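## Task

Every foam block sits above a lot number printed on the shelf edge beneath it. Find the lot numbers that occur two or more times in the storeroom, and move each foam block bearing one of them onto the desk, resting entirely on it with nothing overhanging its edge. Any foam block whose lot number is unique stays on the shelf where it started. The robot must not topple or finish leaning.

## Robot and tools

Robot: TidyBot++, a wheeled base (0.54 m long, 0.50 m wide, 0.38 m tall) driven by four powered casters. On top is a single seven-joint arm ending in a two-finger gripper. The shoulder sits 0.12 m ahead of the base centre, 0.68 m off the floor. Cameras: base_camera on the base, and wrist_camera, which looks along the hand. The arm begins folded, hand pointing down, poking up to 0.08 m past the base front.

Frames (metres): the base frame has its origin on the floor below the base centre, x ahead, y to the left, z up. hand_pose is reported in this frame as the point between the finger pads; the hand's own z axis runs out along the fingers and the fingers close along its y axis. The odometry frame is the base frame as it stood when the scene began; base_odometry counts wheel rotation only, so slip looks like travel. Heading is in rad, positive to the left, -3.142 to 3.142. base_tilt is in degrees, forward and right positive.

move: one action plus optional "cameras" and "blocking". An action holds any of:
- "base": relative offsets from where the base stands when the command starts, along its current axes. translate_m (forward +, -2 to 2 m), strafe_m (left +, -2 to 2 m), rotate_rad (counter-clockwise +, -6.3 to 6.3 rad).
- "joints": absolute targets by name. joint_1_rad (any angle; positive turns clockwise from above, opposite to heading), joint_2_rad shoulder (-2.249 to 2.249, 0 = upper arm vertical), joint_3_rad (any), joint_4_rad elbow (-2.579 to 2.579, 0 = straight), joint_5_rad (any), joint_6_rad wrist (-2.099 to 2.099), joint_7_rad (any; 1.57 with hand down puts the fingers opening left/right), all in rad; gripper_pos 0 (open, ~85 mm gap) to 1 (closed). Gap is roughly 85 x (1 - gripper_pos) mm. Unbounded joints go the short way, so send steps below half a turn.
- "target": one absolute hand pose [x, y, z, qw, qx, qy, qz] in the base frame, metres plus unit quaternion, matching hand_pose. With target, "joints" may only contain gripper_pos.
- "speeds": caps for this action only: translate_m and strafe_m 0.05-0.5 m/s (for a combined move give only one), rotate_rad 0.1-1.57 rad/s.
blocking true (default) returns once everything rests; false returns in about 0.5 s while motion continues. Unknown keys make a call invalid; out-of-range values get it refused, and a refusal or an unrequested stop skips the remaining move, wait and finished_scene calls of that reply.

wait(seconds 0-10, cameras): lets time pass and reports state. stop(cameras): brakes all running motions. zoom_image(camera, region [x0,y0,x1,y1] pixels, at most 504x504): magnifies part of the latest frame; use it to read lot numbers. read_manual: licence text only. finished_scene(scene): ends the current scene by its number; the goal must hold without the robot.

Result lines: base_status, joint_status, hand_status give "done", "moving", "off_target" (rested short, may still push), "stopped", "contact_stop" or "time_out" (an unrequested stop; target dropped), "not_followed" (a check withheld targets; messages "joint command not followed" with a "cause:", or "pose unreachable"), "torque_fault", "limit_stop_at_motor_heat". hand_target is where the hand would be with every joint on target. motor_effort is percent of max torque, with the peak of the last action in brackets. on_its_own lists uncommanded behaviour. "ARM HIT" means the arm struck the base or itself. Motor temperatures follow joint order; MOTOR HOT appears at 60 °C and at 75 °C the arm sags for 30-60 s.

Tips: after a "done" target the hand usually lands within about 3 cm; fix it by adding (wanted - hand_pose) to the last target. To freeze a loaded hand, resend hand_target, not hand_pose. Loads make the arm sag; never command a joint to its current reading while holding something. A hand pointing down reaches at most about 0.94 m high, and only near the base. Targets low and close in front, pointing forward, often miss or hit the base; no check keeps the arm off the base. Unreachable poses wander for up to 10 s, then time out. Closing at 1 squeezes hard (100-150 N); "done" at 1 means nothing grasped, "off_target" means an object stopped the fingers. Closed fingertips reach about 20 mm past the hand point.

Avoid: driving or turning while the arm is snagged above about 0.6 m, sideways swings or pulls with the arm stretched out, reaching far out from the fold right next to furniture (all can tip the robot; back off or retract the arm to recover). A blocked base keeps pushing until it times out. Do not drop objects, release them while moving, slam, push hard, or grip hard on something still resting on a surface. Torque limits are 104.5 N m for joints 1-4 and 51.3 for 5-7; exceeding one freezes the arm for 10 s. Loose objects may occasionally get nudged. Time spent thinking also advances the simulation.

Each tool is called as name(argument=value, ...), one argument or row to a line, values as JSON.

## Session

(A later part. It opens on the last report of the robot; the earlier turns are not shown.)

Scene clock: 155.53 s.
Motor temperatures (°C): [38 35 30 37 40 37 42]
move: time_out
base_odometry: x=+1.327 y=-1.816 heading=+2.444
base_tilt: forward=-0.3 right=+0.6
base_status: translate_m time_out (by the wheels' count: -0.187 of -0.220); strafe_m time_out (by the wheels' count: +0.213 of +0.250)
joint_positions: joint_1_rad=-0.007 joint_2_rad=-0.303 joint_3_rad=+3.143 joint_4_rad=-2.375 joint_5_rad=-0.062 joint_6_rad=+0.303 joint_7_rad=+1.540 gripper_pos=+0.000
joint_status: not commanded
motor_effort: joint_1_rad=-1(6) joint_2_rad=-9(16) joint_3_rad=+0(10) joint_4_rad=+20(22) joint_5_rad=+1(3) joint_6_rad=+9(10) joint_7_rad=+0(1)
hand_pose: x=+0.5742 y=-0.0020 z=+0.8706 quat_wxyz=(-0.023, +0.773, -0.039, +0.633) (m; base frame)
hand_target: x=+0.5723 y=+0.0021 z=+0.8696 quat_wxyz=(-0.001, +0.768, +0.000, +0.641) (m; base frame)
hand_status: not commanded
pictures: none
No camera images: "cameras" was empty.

move(
  base={"translate_m":0.04,"strafe_m":-0.05},
)

move(
  base={"rotate_rad":0.697},
  speeds={"rotate_rad":0.6},
)

Scene clock: 156.77 s.
Motor temperatures (°C): [38 35 30 37 40 37 42]
move: done
base_odometry: x=+1.328 y=-1.752 heading=+2.443
base_tilt: forward=-0.3 right=+0.6
base_status: done
joint_positions: joint_1_rad=-0.007 joint_2_rad=-0.303 joint_3_rad=+3.143 joint_4_rad=-2.375 joint_5_rad=-0.062 joint_6_rad=+0.303 joint_7_rad=+1.540 gripper_pos=+0.000
joint_status: not commanded
motor_effort: joint_1_rad=+0(1) joint_2_rad=-8(10) joint_3_rad=+0(2) joint_4_rad=+20(22) joint_5_rad=+1(1) joint_6_rad=+9(9) joint_7_rad=+0(1)
hand_pose: x=+0.5742 y=-0.0020 z=+0.8706 quat_wxyz=(-0.023, +0.773, -0.039, +0.633) (m; base frame)
hand_target: x=+0.5723 y=+0.0021 z=+0.8696 quat_wxyz=(-0.001, +0.768, +0.000, +0.641) (m; base frame)
hand_status: not commanded
pictures: base_camera, wrist_camera
Images, in order (width x height): base_camera 644x364, wrist_camera 644x476.

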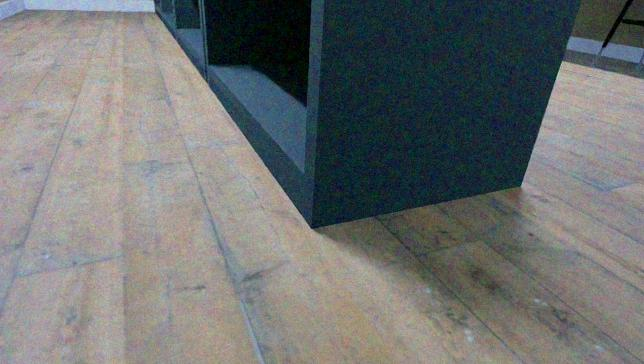

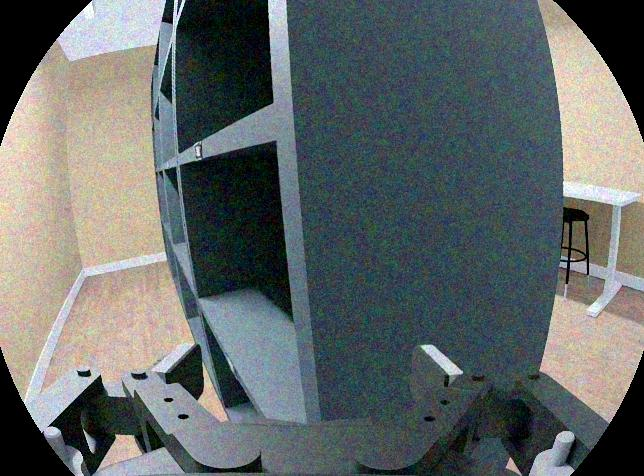

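Scene clock: 158.60 s.
Motor temperatures (°C): [38 35 30 37 40 37 42]
move: done
base_odometry: x=+1.328 y=-1.752 heading=+3.139
base_tilt: forward=-0.3 right=+0.6
base_status: done
joint_positions: joint_1_rad=-0.006 joint_2_rad=-0.303 joint_3_rad=+3.143 joint_4_rad=-2.375 joint_5_rad=-0.062 joint_6_rad=+0.303 joint_7_rad=+1.540 gripper_pos=+0.000
joint_status: not commanded
motor_effort: joint_1_rad=+0(2) joint_2_rad=-9(11) joint_3_rad=+0(2) joint_4_rad=+20(21) joint_5_rad=+1(1) joint_6_rad=+8(9) joint_7_rad=+0(1)
hand_pose: x=+0.5742 y=-0.0021 z=+0.8706 quat_wxyz=(-0.023, +0.773, -0.039, +0.633) (m; base frame)
hand_target: x=+0.5723 y=+0.0021 z=+0.8696 quat_wxyz=(-0.001, +0.768, +0.000, +0.641) (m; base frame)
hand_status: not commanded
pictures: base_camera, wrist_camera
Images, in order (width x height): base_camera 644x364, wrist_camera 644x476.

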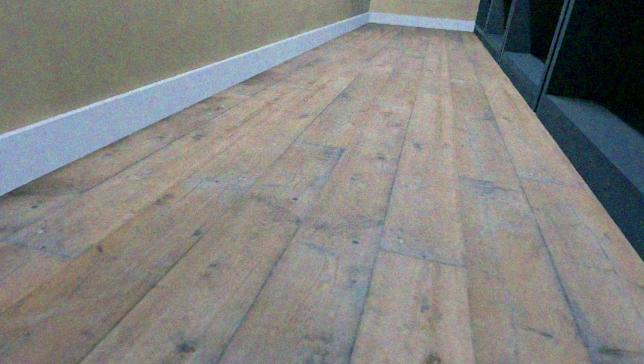

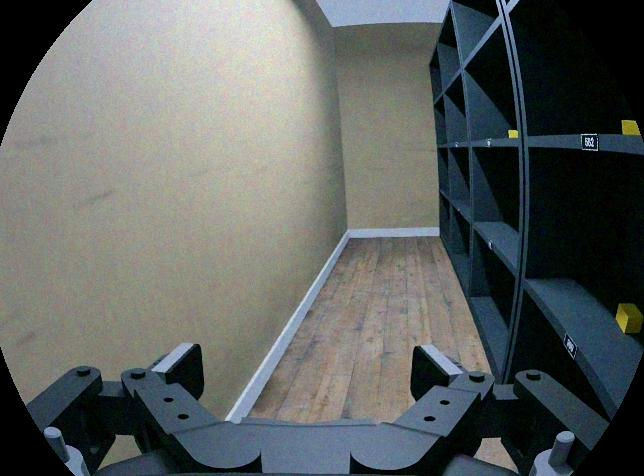

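zoom_image(
  camera="wrist_camera",
  region=[570, 120, 630, 165],
)

zoom_image(
  camera="wrist_camera",
  region=[540, 320, 600, 365],
)

move(
  base={"translate_m":0.55,"strafe_m":0.03},
  joints={"joint_1_rad":0.8},
)

zoom_image(
  camera="wrist_camera",
  region=[140, 60, 640, 420],
)

move(
  base={"translate_m":0.9},
)

zoom_image(
  camera="wrist_camera",
  region=[140, 60, 640, 420],
)

move(
  base={"translate_m":0.9},
)

zoom_image(
  camera="wrist_camera",
  region=[140, 60, 640, 420],
)

Scaled by 8.400.

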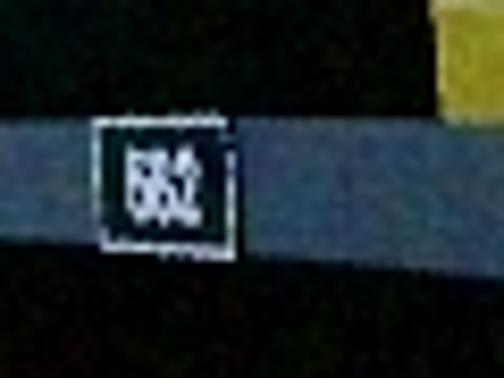

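Scaled by 8.400.

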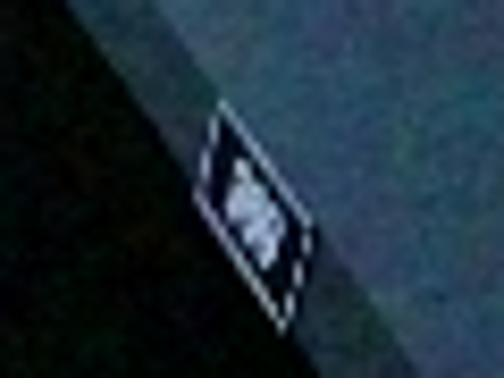

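Scene clock: 161.40 s.
Motor temperatures (°C): [38 35 30 37 40 37 42]
move: done
base_odometry: x=+0.778 y=-1.781 heading=+3.141
base_tilt: forward=-0.3 right=+0.6
base_status: done
joint_positions: joint_1_rad=+0.781 joint_2_rad=-0.303 joint_3_rad=+3.143 joint_4_rad=-2.376 joint_5_rad=-0.062 joint_6_rad=+0.303 joint_7_rad=+1.540 gripper_pos=+0.000
joint_status: all done
motor_effort: joint_1_rad=+0(2) joint_2_rad=-8(10) joint_3_rad=+0(2) joint_4_rad=+21(21) joint_5_rad=+1(1) joint_6_rad=+9(9) joint_7_rad=+0(1)
hand_pose: x=+0.4387 y=-0.3239 z=+0.8708 quat_wxyz=(+0.221, +0.699, -0.332, +0.593) (m; base frame)
hand_target: x=+0.4364 y=-0.3237 z=+0.8696 quat_wxyz=(+0.249, +0.707, -0.298, +0.591) (m; base frame)
hand_status: not commanded
pictures: base_camera, wrist_camera
Images, in order (width x height): base_camera 644x364, wrist_camera 644x476.

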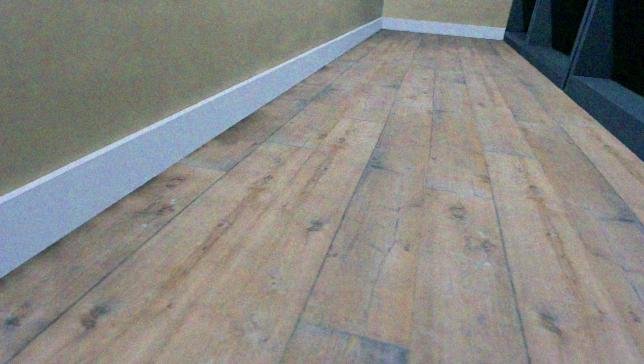

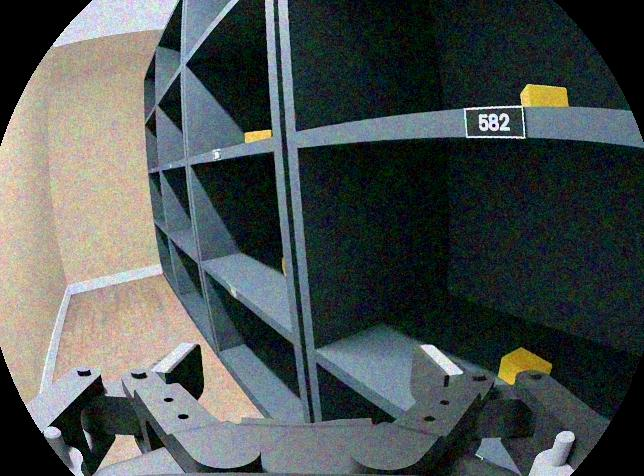

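Scaled by 1.008.

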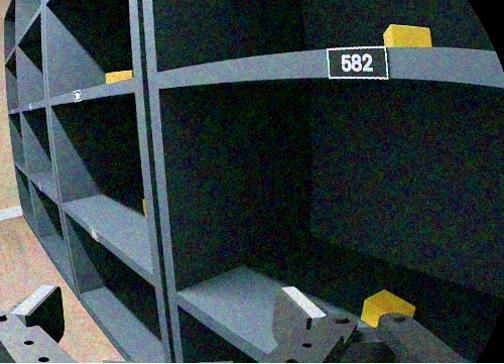

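Scene clock: 167.07 s.
Motor temperatures (°C): [38 35 30 37 40 37 42]
move: time_out
base_odometry: x=-0.041 y=-1.780 heading=+3.131
base_tilt: forward=-0.3 right=+0.6
base_status: translate_m time_out (by the wheels' count: +0.819 of +0.900)
joint_positions: joint_1_rad=+0.786 joint_2_rad=-0.300 joint_3_rad=+3.137 joint_4_rad=-2.378 joint_5_rad=-0.060 joint_6_rad=+0.307 joint_7_rad=+1.540 gripper_pos=+0.000
joint_status: not commanded
motor_effort: joint_1_rad=+0(4) joint_2_rad=-9(21) joint_3_rad=+0(5) joint_4_rad=+20(24) joint_5_rad=+1(2) joint_6_rad=+9(11) joint_7_rad=+0(1)
hand_pose: x=+0.4394 y=-0.3236 z=+0.8686 quat_wxyz=(+0.222, +0.700, -0.331, +0.592) (m; base frame)
hand_target: x=+0.4364 y=-0.3237 z=+0.8696 quat_wxyz=(+0.249, +0.707, -0.298, +0.591) (m; base frame)
hand_status: not commanded
pictures: base_camera, wrist_camera
Images, in order (width x height): base_camera 644x364, wrist_camera 644x476.

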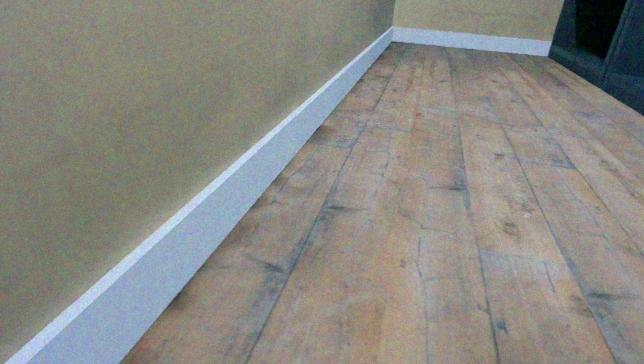

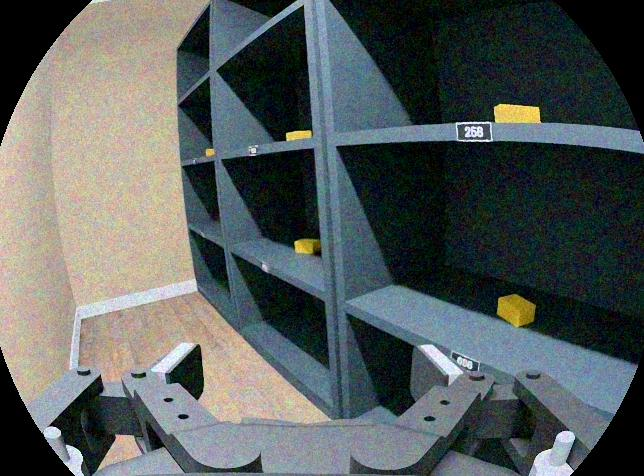

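Scaled by 1.008.

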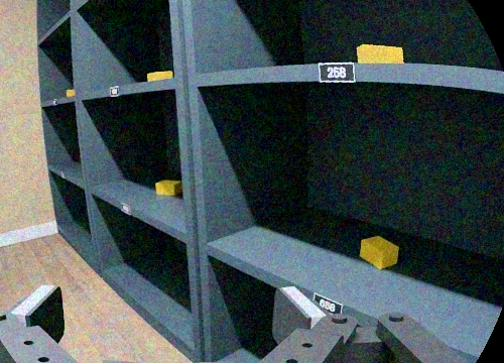

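not run: a stop that you did not command came earlier in this reply.

Scaled by 1.008.

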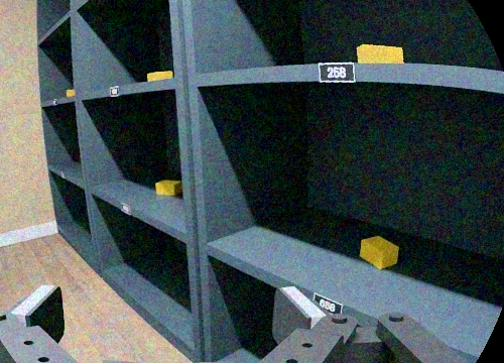

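zoom_image(
  camera="wrist_camera",
  region=[430, 340, 510, 390],
)

zoom_image(
  camera="wrist_camera",
  region=[440, 115, 510, 150],
)

move(
  base={"strafe_m":-0.07,"rotate_rad":-0.03},
)

move(
  base={"translate_m":0.8},
)

zoom_image(
  camera="wrist_camera",
  region=[140, 60, 640, 420],
)

Scaled by 6.300.

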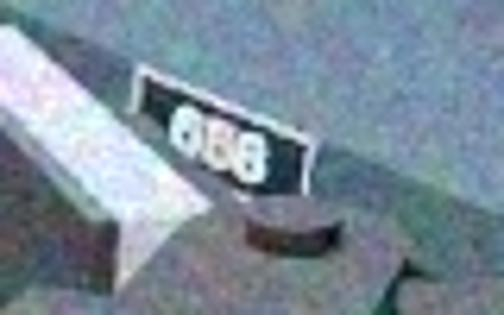

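Scaled by 7.200.

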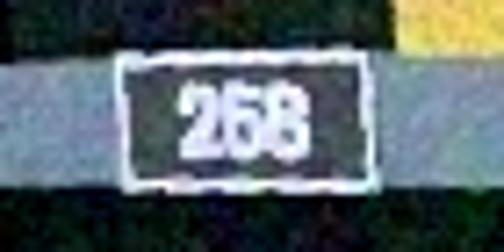

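Scene clock: 168.57 s.
Motor temperatures (°C): [38 35 30 37 40 38 42]
move: done
base_odometry: x=-0.040 y=-1.710 heading=+3.101
base_tilt: forward=-0.3 right=+0.6
base_status: done
joint_positions: joint_1_rad=+0.787 joint_2_rad=-0.300 joint_3_rad=+3.137 joint_4_rad=-2.378 joint_5_rad=-0.060 joint_6_rad=+0.307 joint_7_rad=+1.540 gripper_pos=+0.000
joint_status: not commanded
motor_effort: joint_1_rad=+0(1) joint_2_rad=-9(11) joint_3_rad=+1(4) joint_4_rad=+20(21) joint_5_rad=+1(1) joint_6_rad=+8(9) joint_7_rad=+0(1)
hand_pose: x=+0.4388 y=-0.3240 z=+0.8688 quat_wxyz=(+0.222, +0.700, -0.332, +0.592) (m; base frame)
hand_target: x=+0.4364 y=-0.3237 z=+0.8696 quat_wxyz=(+0.249, +0.707, -0.298, +0.591) (m; base frame)
hand_status: not commanded
pictures: base_camera, wrist_camera
Images, in order (width x height): base_camera 644x364, wrist_camera 644x476.

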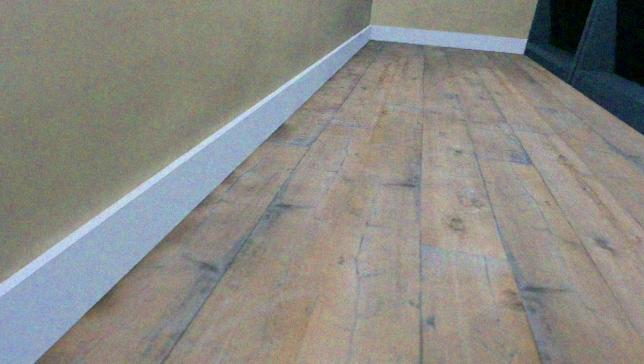

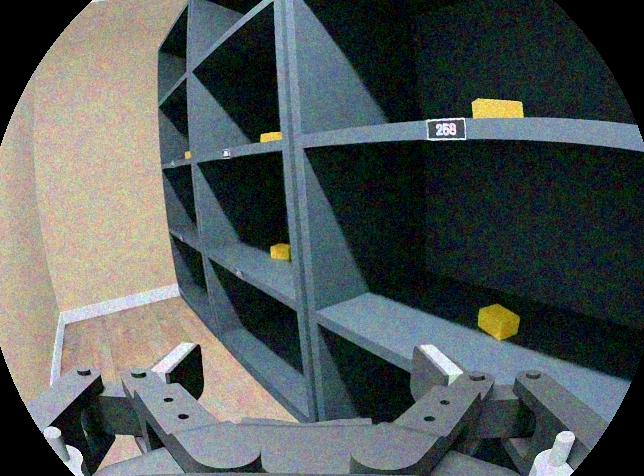

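Scene clock: 173.83 s.
Motor temperatures (°C): [38 35 30 37 40 38 42]
move: time_out
base_odometry: x=-0.837 y=-1.677 heading=+3.100
base_tilt: forward=-0.3 right=+0.6
base_status: translate_m time_out (by the wheels' count: +0.798 of +0.800)
joint_positions: joint_1_rad=+0.788 joint_2_rad=-0.295 joint_3_rad=+3.133 joint_4_rad=-2.379 joint_5_rad=-0.059 joint_6_rad=+0.309 joint_7_rad=+1.540 gripper_pos=+0.000
joint_status: not commanded
motor_effort: joint_1_rad=-1(5) joint_2_rad=-9(18) joint_3_rad=+1(11) joint_4_rad=+20(21) joint_5_rad=+1(1) joint_6_rad=+8(10) joint_7_rad=+0(1)
hand_pose: x=+0.4406 y=-0.3233 z=+0.8667 quat_wxyz=(+0.222, +0.702, -0.330, +0.591) (m; base frame)
hand_target: x=+0.4364 y=-0.3237 z=+0.8696 quat_wxyz=(+0.249, +0.707, -0.298, +0.591) (m; base frame)
hand_status: not commanded
pictures: base_camera, wrist_camera
Images, in order (width x height): base_camera 644x364, wrist_camera 644x476.

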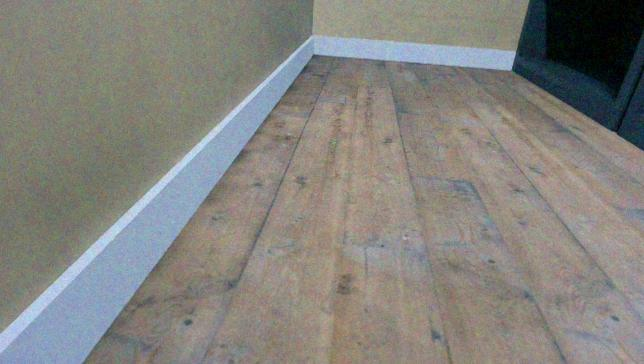

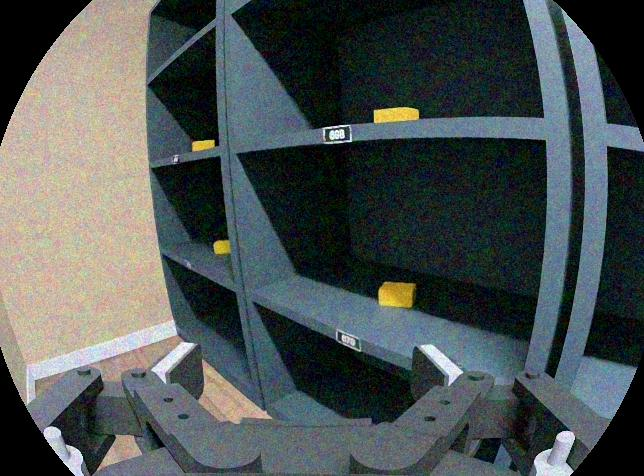

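Scaled by 1.008.

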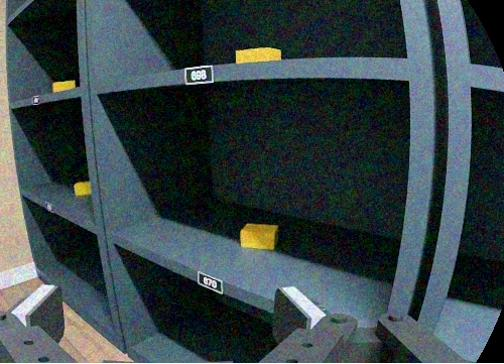

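zoom_image(
  camera="wrist_camera",
  region=[315, 115, 365, 150],
)

zoom_image(
  camera="wrist_camera",
  region=[325, 320, 375, 355],
)

move(
  base={"strafe_m":-0.06,"rotate_rad":-0.03},
  cameras=[],
)

move(
  base={"translate_m":0.45},
)

zoom_image(
  camera="wrist_camera",
  region=[140, 60, 640, 420],
)

Scaled by 10.080.

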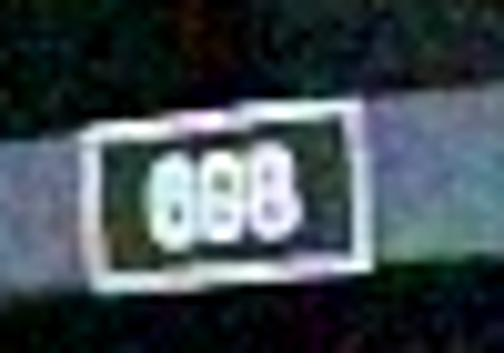

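Scaled by 10.080.

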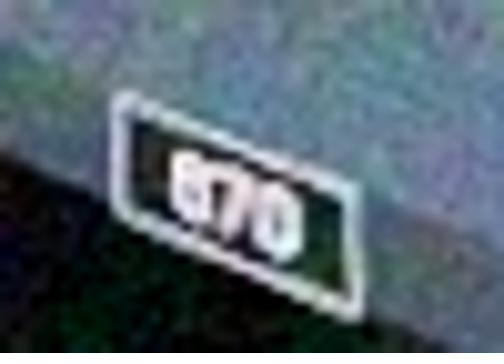

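Scene clock: 176.07 s.
Motor temperatures (°C): [38 35 30 37 40 38 42]
move: done
base_odometry: x=-0.835 y=-1.617 heading=+3.070
base_tilt: forward=-0.3 right=+0.6
base_status: done
joint_positions: joint_1_rad=+0.789 joint_2_rad=-0.297 joint_3_rad=+3.134 joint_4_rad=-2.379 joint_5_rad=-0.059 joint_6_rad=+0.309 joint_7_rad=+1.540 gripper_pos=+0.000
joint_status: not commanded
motor_effort: joint_1_rad=+0(1) joint_2_rad=-9(11) joint_3_rad=+1(4) joint_4_rad=+20(21) joint_5_rad=+1(1) joint_6_rad=+9(9) joint_7_rad=+0(1)
hand_pose: x=+0.4399 y=-0.3236 z=+0.8676 quat_wxyz=(+0.222, +0.701, -0.330, +0.591) (m; base frame)
hand_target: x=+0.4364 y=-0.3237 z=+0.8696 quat_wxyz=(+0.249, +0.707, -0.298, +0.591) (m; base frame)
hand_status: not commanded
pictures: none
No camera images: "cameras" was empty.

Scene clock: 178.33 s.
Motor temperatures (°C): [38 35 30 37 40 38 42]
move: done
base_odometry: x=-1.284 y=-1.584 heading=+3.069
base_tilt: forward=-0.3 right=+0.6
base_status: done
joint_positions: joint_1_rad=+0.789 joint_2_rad=-0.298 joint_3_rad=+3.134 joint_4_rad=-2.379 joint_5_rad=-0.059 joint_6_rad=+0.309 joint_7_rad=+1.540 gripper_pos=+0.000
joint_status: not commanded
motor_effort: joint_1_rad=+0(2) joint_2_rad=-9(11) joint_3_rad=+1(2) joint_4_rad=+20(21) joint_5_rad=+1(1) joint_6_rad=+9(10) joint_7_rad=+0(1)
hand_pose: x=+0.4396 y=-0.3236 z=+0.8681 quat_wxyz=(+0.223, +0.701, -0.330, +0.592) (m; base frame)
hand_target: x=+0.4364 y=-0.3237 z=+0.8696 quat_wxyz=(+0.249, +0.707, -0.298, +0.591) (m; base frame)
hand_status: not commanded
pictures: base_camera, wrist_camera
Images, in order (width x height): base_camera 644x364, wrist_camera 644x476.

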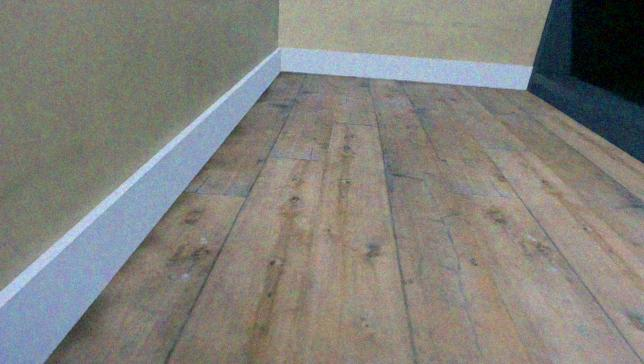

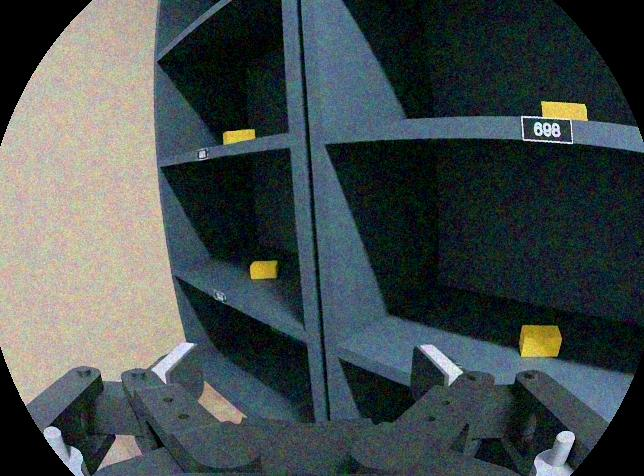

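Scaled by 1.008.

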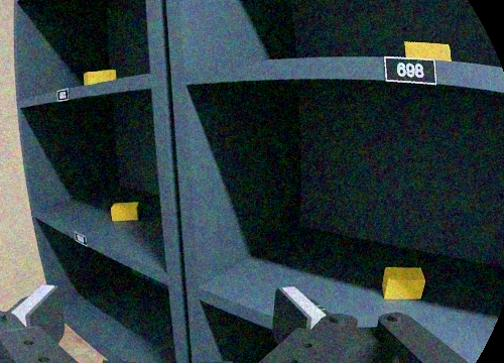

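Upper here is 698. On to the fourth unit.

zoom_image(
  camera="wrist_camera",
  region=[520, 110, 580, 150],
)

move(
  base={"translate_m":0.6},
)

zoom_image(
  camera="wrist_camera",
  region=[140, 60, 640, 420],
)

Scaled by 8.400.

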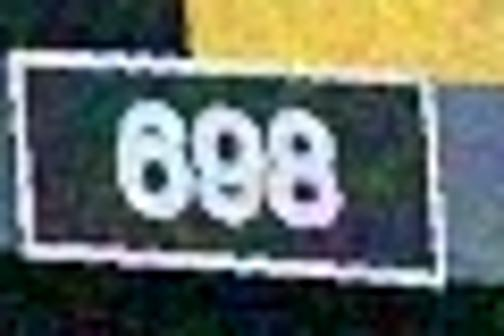

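Scene clock: 183.17 s.
Motor temperatures (°C): [38 35 30 37 40 38 42]
move: time_out
base_odometry: x=-1.880 y=-1.541 heading=+3.067
base_tilt: forward=-0.3 right=+0.6
base_status: translate_m time_out (by the wheels' count: +0.597 of +0.600)
joint_positions: joint_1_rad=+0.790 joint_2_rad=-0.299 joint_3_rad=+3.134 joint_4_rad=-2.379 joint_5_rad=-0.058 joint_6_rad=+0.309 joint_7_rad=+1.540 gripper_pos=+0.000
joint_status: not commanded
motor_effort: joint_1_rad=-1(2) joint_2_rad=-9(16) joint_3_rad=+1(6) joint_4_rad=+20(22) joint_5_rad=+1(2) joint_6_rad=+8(9) joint_7_rad=+0(1)
hand_pose: x=+0.4395 y=-0.3237 z=+0.8683 quat_wxyz=(+0.223, +0.701, -0.330, +0.592) (m; base frame)
hand_target: x=+0.4364 y=-0.3237 z=+0.8696 quat_wxyz=(+0.249, +0.707, -0.298, +0.591) (m; base frame)
hand_status: not commanded
pictures: base_camera, wrist_camera
Images, in order (width x height): base_camera 644x364, wrist_camera 644x476.

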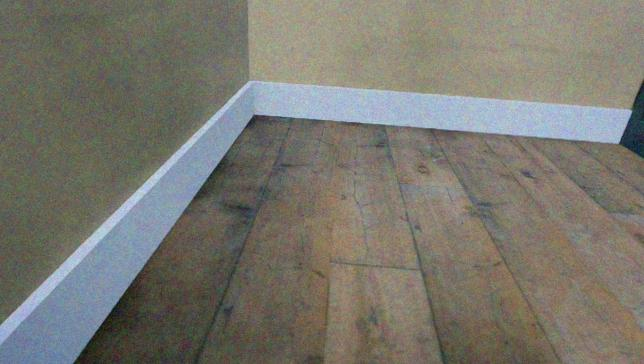

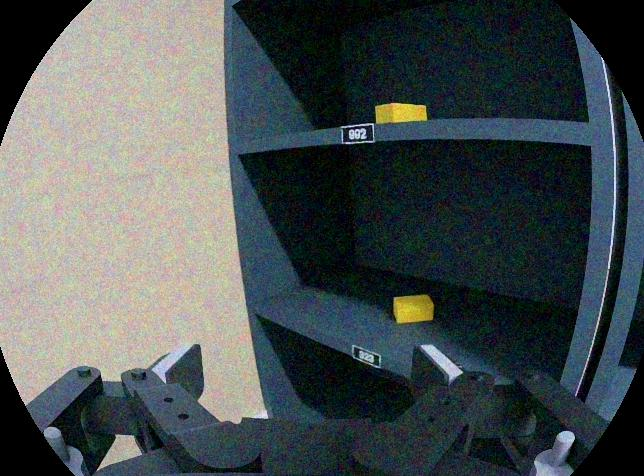

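Scaled by 1.008.

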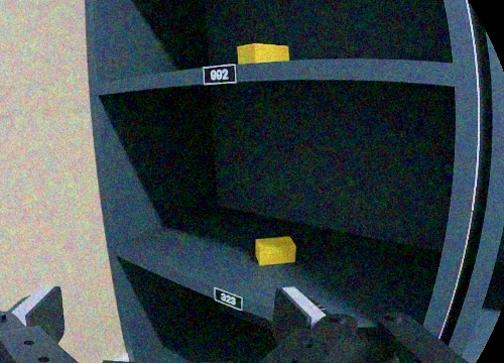

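move(
  base={"translate_m":-0.5,"strafe_m":-0.03},
  joints={"joint_2_rad":-0.5,"joint_3_rad":3.14,"joint_4_rad":-1.3,"joint_5_rad":0,"joint_6_rad":-1.3},
  cameras=[],
)

move(
  joints={"joint_1_rad":1.57},
)

Scene clock: 186.67 s.
Motor temperatures (°C): [38 35 30 37 40 37 42]
move: done
base_odometry: x=-1.379 y=-1.548 heading=+3.068
base_tilt: forward=-0.4 right=+0.6
base_status: done
joint_positions: joint_1_rad=+0.790 joint_2_rad=-0.494 joint_3_rad=+3.136 joint_4_rad=-1.313 joint_5_rad=-0.058 joint_6_rad=-1.249 joint_7_rad=+1.540 gripper_pos=+0.000
joint_status: all done
motor_effort: joint_1_rad=+0(1) joint_2_rad=+1(12) joint_3_rad=+1(2) joint_4_rad=+16(23) joint_5_rad=+0(2) joint_6_rad=+8(10) joint_7_rad=+0(1)
hand_pose: x=+0.3474 y=-0.2002 z=+1.1187 quat_wxyz=(+0.163, +0.791, -0.334, +0.485) (m; base frame)
hand_target: x=+0.3243 y=-0.2084 z=+1.1129 quat_wxyz=(+0.194, +0.799, -0.337, +0.458) (m; base frame)
hand_status: not commanded
pictures: none
No camera images: "cameras" was empty.

Scene clock: 188.70 s.
Motor temperatures (°C): [38 35 30 37 40 37 42]
move: done
base_odometry: x=-1.379 y=-1.548 heading=+3.068
base_tilt: forward=-0.4 right=+0.6
base_status: not commanded
joint_positions: joint_1_rad=+1.551 joint_2_rad=-0.494 joint_3_rad=+3.136 joint_4_rad=-1.313 joint_5_rad=-0.058 joint_6_rad=-1.251 joint_7_rad=+1.540 gripper_pos=+0.000
joint_status: all done
motor_effort: joint_1_rad=+0(2) joint_2_rad=+1(1) joint_3_rad=+1(1) joint_4_rad=+17(18) joint_5_rad=+0(1) joint_6_rad=+8(8) joint_7_rad=+0(1)
hand_pose: x=+0.1463 y=-0.3022 z=+1.1182 quat_wxyz=(+0.331, +0.611, -0.605, +0.390) (m; base frame)
hand_target: x=+0.1213 y=-0.2925 z=+1.1129 quat_wxyz=(+0.352, +0.614, -0.613, +0.352) (m; base frame)
hand_status: not commanded
pictures: base_camera, wrist_camera
Images, in order (width x height): base_camera 644x364, wrist_camera 644x476.

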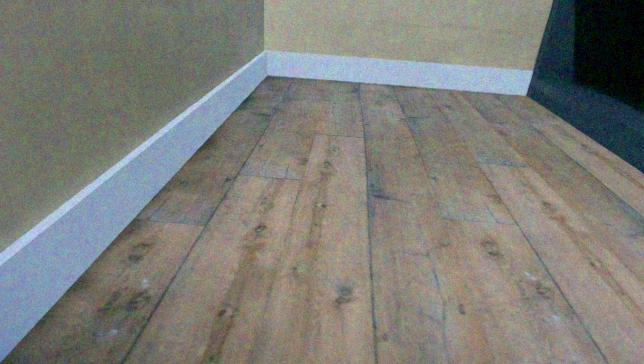

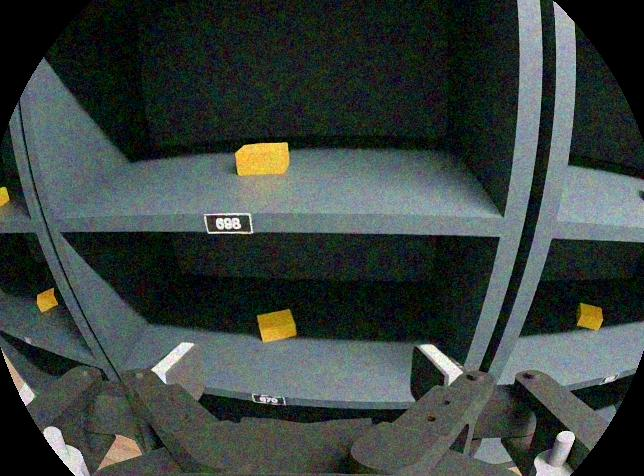

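move(
  target=[-0.10, -0.45, 1.10, 0.494, 0.135, -0.856, 0.078],
)

Scene clock: 192.23 s.
Motor temperatures (°C): [38 35 30 37 40 37 42]
move: done
base_odometry: x=-1.379 y=-1.548 heading=+3.068
base_tilt: forward=-0.4 right=+0.6
base_status: not commanded
joint_positions: joint_1_rad=+0.946 joint_2_rad=+0.271 joint_3_rad=+4.099 joint_4_rad=-0.812 joint_5_rad=+0.533 joint_6_rad=-1.479 joint_7_rad=+0.772 gripper_pos=+0.000
joint_status: not commanded
motor_effort: joint_1_rad=-1(1) joint_2_rad=-19(21) joint_3_rad=+4(4) joint_4_rad=+17(19) joint_5_rad=+6(6) joint_6_rad=+5(8) joint_7_rad=+0(1)
hand_pose: x=-0.0983 y=-0.4656 z=+1.0925 quat_wxyz=(+0.474, +0.169, -0.858, +0.102) (m; base frame)
hand_target: x=-0.1000 y=-0.4500 z=+1.1000 quat_wxyz=(+0.494, +0.135, -0.856, +0.078) (m; base frame)
hand_status: done (0.017 m and 5.3 deg from the pose sent, 0.288 m and 75.0 deg at the start)
pictures: base_camera, wrist_camera
Images, in order (width x height): base_camera 644x364, wrist_camera 644x476.

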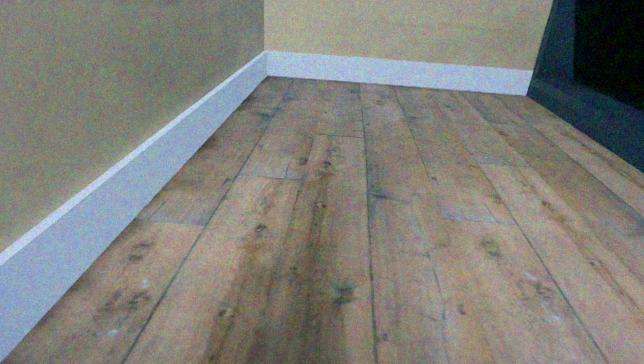

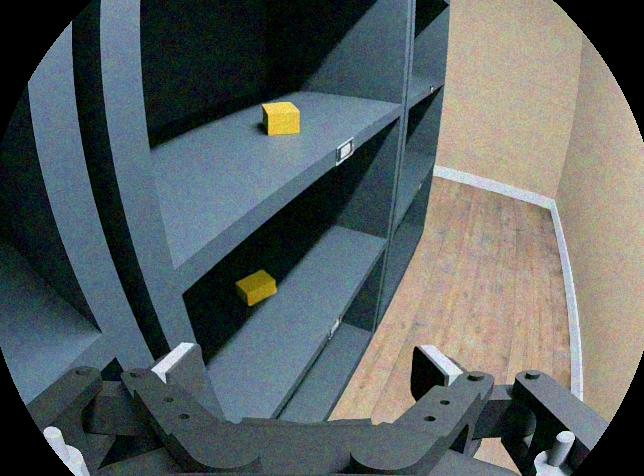

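move(
  base={"translate_m":0.58},
)

Scene clock: 195.10 s.
Motor temperatures (°C): [38 35 30 37 40 37 42]
move: done
base_odometry: x=-1.957 y=-1.505 heading=+3.067
base_tilt: forward=-0.4 right=+0.6
base_status: done
joint_positions: joint_1_rad=+0.935 joint_2_rad=+0.279 joint_3_rad=+4.106 joint_4_rad=-0.809 joint_5_rad=+0.539 joint_6_rad=-1.482 joint_7_rad=+0.770 gripper_pos=+0.000
joint_status: not commanded
motor_effort: joint_1_rad=+0(3) joint_2_rad=-19(22) joint_3_rad=+4(5) joint_4_rad=+17(18) joint_5_rad=+6(7) joint_6_rad=+5(6) joint_7_rad=+0(1)
hand_pose: x=-0.0950 y=-0.4669 z=+1.0934 quat_wxyz=(+0.478, +0.170, -0.856, +0.099) (m; base frame)
hand_target: x=-0.1000 y=-0.4500 z=+1.1000 quat_wxyz=(+0.494, +0.135, -0.856, +0.078) (m; base frame)
hand_status: not commanded
pictures: base_camera, wrist_camera
Images, in order (width x height): base_camera 644x364, wrist_camera 644x476.

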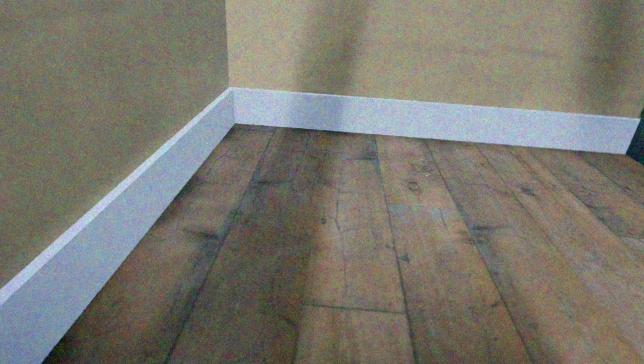

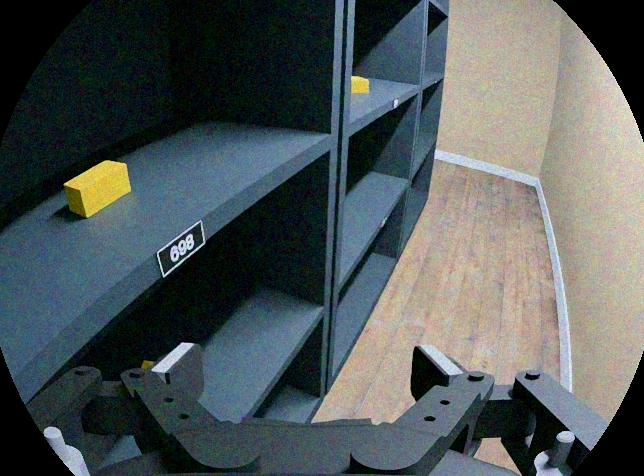

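move(
  base={"strafe_m":-0.14},
  cameras=[],
)

move(
  base={"rotate_rad":-1.66},
  joints={"joint_1_rad":-0.725},
)

Scene clock: 197.57 s.
Motor temperatures (°C): [38 35 30 37 40 37 42]
move: done
base_odometry: x=-1.947 y=-1.365 heading=+3.068
base_tilt: forward=-0.4 right=+0.6
base_status: done
joint_positions: joint_1_rad=+0.935 joint_2_rad=+0.286 joint_3_rad=+4.106 joint_4_rad=-0.808 joint_5_rad=+0.540 joint_6_rad=-1.484 joint_7_rad=+0.770 gripper_pos=+0.000
joint_status: not commanded
motor_effort: joint_1_rad=+0(1) joint_2_rad=-20(23) joint_3_rad=+4(5) joint_4_rad=+17(18) joint_5_rad=+6(7) joint_6_rad=+5(6) joint_7_rad=+0(1)
hand_pose: x=-0.0932 y=-0.4688 z=+1.0917 quat_wxyz=(+0.480, +0.171, -0.855, +0.096) (m; base frame)
hand_target: x=-0.1000 y=-0.4500 z=+1.1000 quat_wxyz=(+0.494, +0.135, -0.856, +0.078) (m; base frame)
hand_status: not commanded
pictures: none
No camera images: "cameras" was empty.

Scene clock: 200.43 s.
Motor temperatures (°C): [38 35 30 37 40 37 42]
move: done
base_odometry: x=-1.947 y=-1.365 heading=+1.409
base_tilt: forward=-0.3 right=+0.6
base_status: done
joint_positions: joint_1_rad=-0.711 joint_2_rad=+0.286 joint_3_rad=+4.112 joint_4_rad=-0.808 joint_5_rad=+0.543 joint_6_rad=-1.484 joint_7_rad=+0.770 gripper_pos=+0.000
joint_status: all done
motor_effort: joint_1_rad=+0(5) joint_2_rad=-20(22) joint_3_rad=+4(5) joint_4_rad=+17(18) joint_5_rad=+6(7) joint_6_rad=+5(6) joint_7_rad=+0(1)
hand_pose: x=+0.6004 y=-0.1793 z=+1.0931 quat_wxyz=(+0.258, +0.741, -0.459, +0.417) (m; base frame)
hand_target: x=+0.5855 y=-0.1812 z=+1.1000 quat_wxyz=(+0.277, +0.721, -0.480, +0.416) (m; base frame)
hand_status: not commanded
pictures: base_camera, wrist_camera
Images, in order (width x height): base_camera 644x364, wrist_camera 644x476.

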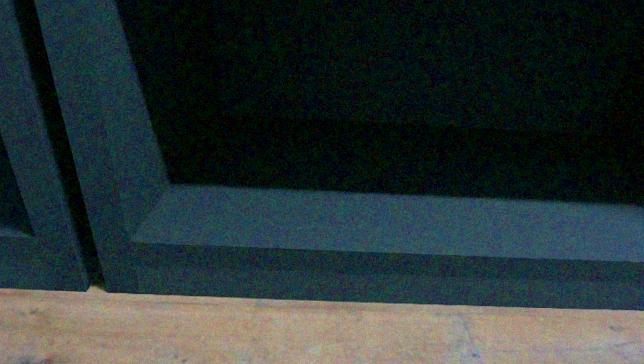

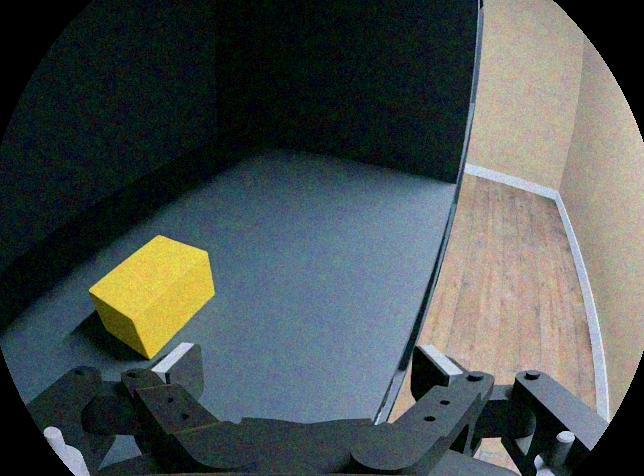

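move(
  target=[0.56, -0.11, 1.08, 0.298, 0.665, -0.599, 0.331],
  base={"strafe_m":0.08},
)

Scene clock: 203.07 s.
Motor temperatures (°C): [38 35 30 37 40 37 42]
move: done
base_odometry: x=-2.026 y=-1.352 heading=+1.407
base_tilt: forward=-0.3 right=+0.6
base_status: done
joint_positions: joint_1_rad=-0.447 joint_2_rad=+0.516 joint_3_rad=+3.836 joint_4_rad=-0.251 joint_5_rad=+0.590 joint_6_rad=-2.041 joint_7_rad=+0.722 gripper_pos=+0.000
joint_status: not commanded
motor_effort: joint_1_rad=+0(3) joint_2_rad=-27(29) joint_3_rad=+3(5) joint_4_rad=+11(19) joint_5_rad=+5(7) joint_6_rad=+5(6) joint_7_rad=+0(1)
hand_pose: x=+0.5707 y=-0.1061 z=+1.0878 quat_wxyz=(+0.273, +0.698, -0.566, +0.344) (m; base frame)
hand_target: x=+0.5608 y=-0.1103 z=+1.0805 quat_wxyz=(+0.298, +0.665, -0.599, +0.332) (m; base frame)
hand_status: done (0.014 m and 6.2 deg from the pose sent, 0.081 m and 21.3 deg at the start; a joint's target at an end of its range on 45 of 45 steps)
pictures: base_camera, wrist_camera
Images, in order (width x height): base_camera 644x364, wrist_camera 644x476.

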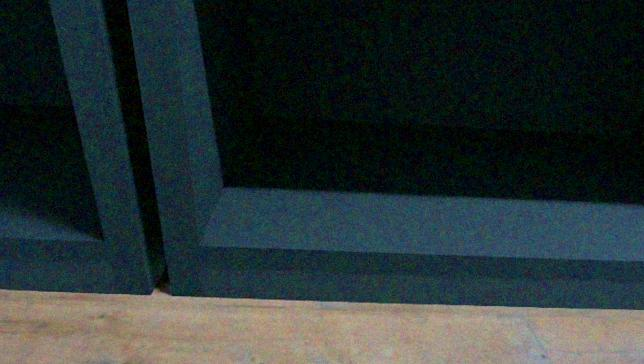

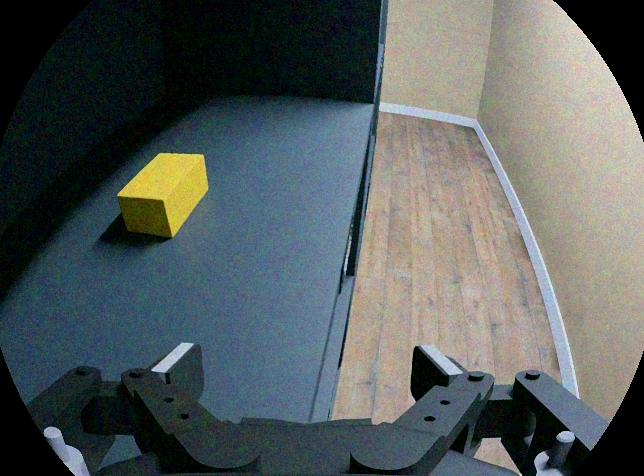

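move(
  base={"translate_m":0.15},
  speeds={"translate_m":0.15},
)

Scene clock: 204.87 s.
Motor temperatures (°C): [38 35 30 37 40 37 42]
move: done
base_odometry: x=-2.002 y=-1.205 heading=+1.407
base_tilt: forward=-0.4 right=+0.6
base_status: done
joint_positions: joint_1_rad=-0.475 joint_2_rad=+0.322 joint_3_rad=+3.825 joint_4_rad=-0.147 joint_5_rad=+0.591 joint_6_rad=-2.068 joint_7_rad=+0.722 gripper_pos=+0.000
joint_status: not commanded
motor_effort: joint_1_rad=+7(14) joint_2_rad=+23(28) joint_3_rad=+3(5) joint_4_rad=-11(13) joint_5_rad=+6(6) joint_6_rad=+6(9) joint_7_rad=+0(1)
hand_pose: x=+0.4897 y=-0.1209 z=+1.1717 quat_wxyz=(+0.159, +0.674, -0.592, +0.411) (m; base frame)
hand_target: x=+0.5608 y=-0.1103 z=+1.0805 quat_wxyz=(+0.298, +0.665, -0.599, +0.332) (m; base frame)
hand_status: not commanded
pictures: base_camera, wrist_camera
Images, in order (width x height): base_camera 644x364, wrist_camera 644x476.

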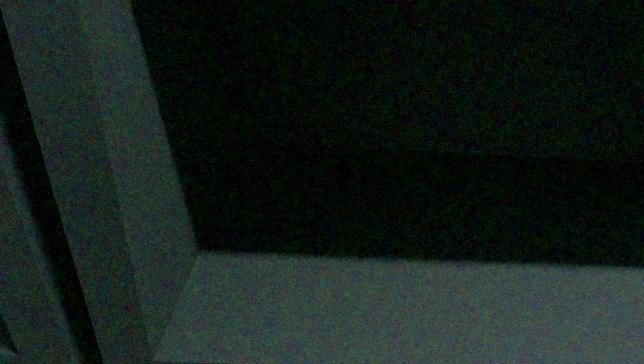

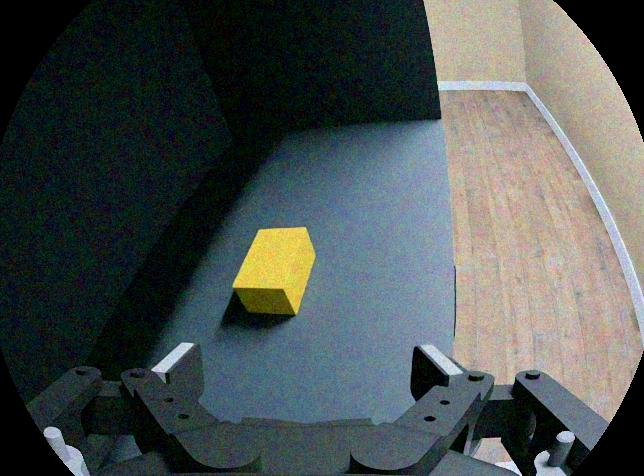

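move(
  base={"translate_m":-0.14},
  cameras=[],
)

move(
  base={"strafe_m":-0.085},
)

Scene clock: 207.93 s.
Motor temperatures (°C): [38 35 30 37 40 37 42]
move: done
base_odometry: x=-2.025 y=-1.343 heading=+1.407
base_tilt: forward=-0.3 right=+0.6
base_status: done
joint_positions: joint_1_rad=-0.437 joint_2_rad=+0.525 joint_3_rad=+3.825 joint_4_rad=-0.207 joint_5_rad=+0.598 joint_6_rad=-2.068 joint_7_rad=+0.722 gripper_pos=+0.000
joint_status: not commanded
motor_effort: joint_1_rad=+1(8) joint_2_rad=-26(28) joint_3_rad=+3(3) joint_4_rad=+10(13) joint_5_rad=+5(6) joint_6_rad=+4(6) joint_7_rad=+0(1)
hand_pose: x=+0.5678 y=-0.1022 z=+1.0911 quat_wxyz=(+0.269, +0.693, -0.572, +0.347) (m; base frame)
hand_target: x=+0.5608 y=-0.1103 z=+1.0805 quat_wxyz=(+0.298, +0.665, -0.599, +0.332) (m; base frame)
hand_status: not commanded
pictures: none
No camera images: "cameras" was empty.

Scene clock: 209.13 s.
Motor temperatures (°C): [38 35 30 37 40 37 42]
move: done
base_odometry: x=-1.941 y=-1.357 heading=+1.407
base_tilt: forward=-0.3 right=+0.6
base_status: done
joint_positions: joint_1_rad=-0.426 joint_2_rad=+0.529 joint_3_rad=+3.825 joint_4_rad=-0.212 joint_5_rad=+0.598 joint_6_rad=-2.068 joint_7_rad=+0.722 gripper_pos=+0.000
joint_status: not commanded
motor_effort: joint_1_rad=-1(5) joint_2_rad=-28(29) joint_3_rad=+3(4) joint_4_rad=+12(12) joint_5_rad=+5(6) joint_6_rad=+5(6) joint_7_rad=+0(1)
hand_pose: x=+0.5678 y=-0.1069 z=+1.0887 quat_wxyz=(+0.273, +0.691, -0.575, +0.343) (m; base frame)
hand_target: x=+0.5608 y=-0.1103 z=+1.0805 quat_wxyz=(+0.298, +0.665, -0.599, +0.332) (m; base frame)
hand_status: not commanded
pictures: base_camera, wrist_camera
Images, in order (width x height): base_camera 644x364, wrist_camera 644x476.

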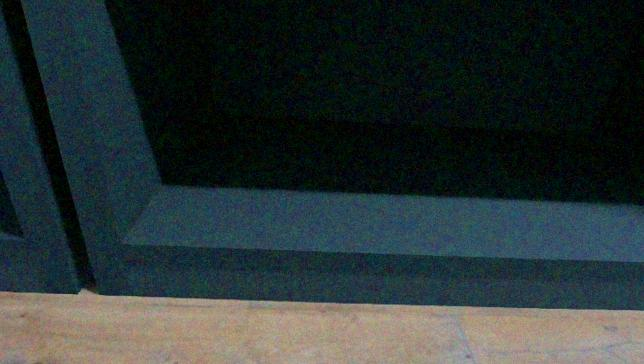

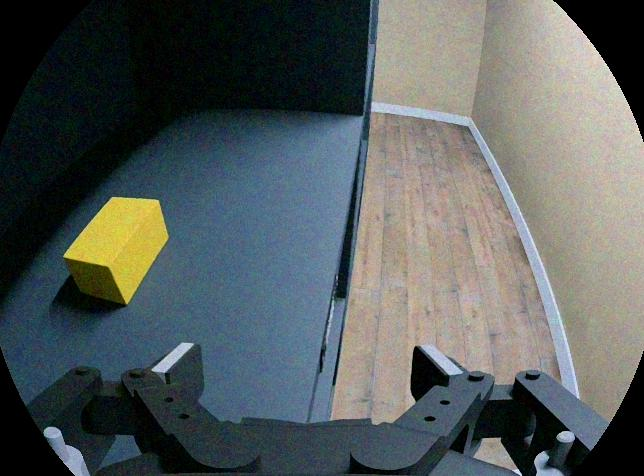

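move(
  base={"translate_m":0.13,"strafe_m":0.012},
  speeds={"translate_m":0.12},
)

Scene clock: 211.17 s.
Motor temperatures (°C): [38 35 30 37 40 37 42]
move: done
base_odometry: x=-1.932 y=-1.227 heading=+1.407
base_tilt: forward=-0.3 right=+0.6
base_status: done
joint_positions: joint_1_rad=-0.426 joint_2_rad=+0.534 joint_3_rad=+3.825 joint_4_rad=-0.212 joint_5_rad=+0.598 joint_6_rad=-2.068 joint_7_rad=+0.722 gripper_pos=+0.000
joint_status: not commanded
motor_effort: joint_1_rad=+0(1) joint_2_rad=-28(31) joint_3_rad=+3(4) joint_4_rad=+11(12) joint_5_rad=+5(6) joint_6_rad=+5(6) joint_7_rad=-1(1)
hand_pose: x=+0.5699 y=-0.1060 z=+1.0867 quat_wxyz=(+0.276, +0.691, -0.574, +0.342) (m; base frame)
hand_target: x=+0.5608 y=-0.1103 z=+1.0805 quat_wxyz=(+0.298, +0.665, -0.599, +0.332) (m; base frame)
hand_status: not commanded
pictures: base_camera, wrist_camera
Images, in order (width x height): base_camera 644x364, wrist_camera 644x476.

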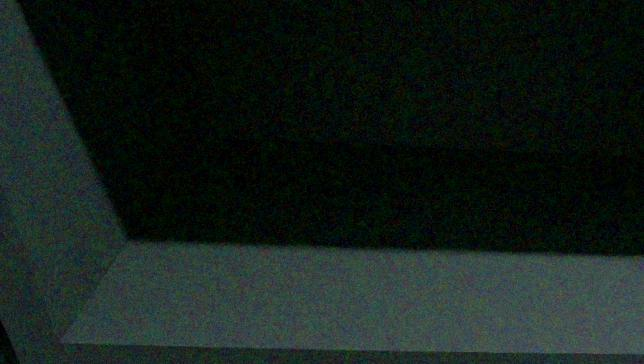

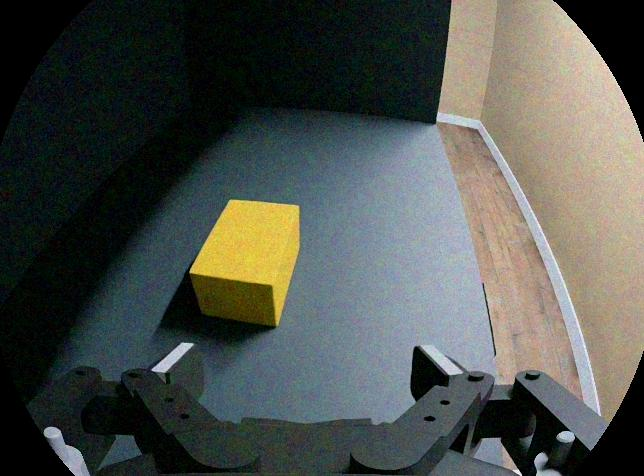

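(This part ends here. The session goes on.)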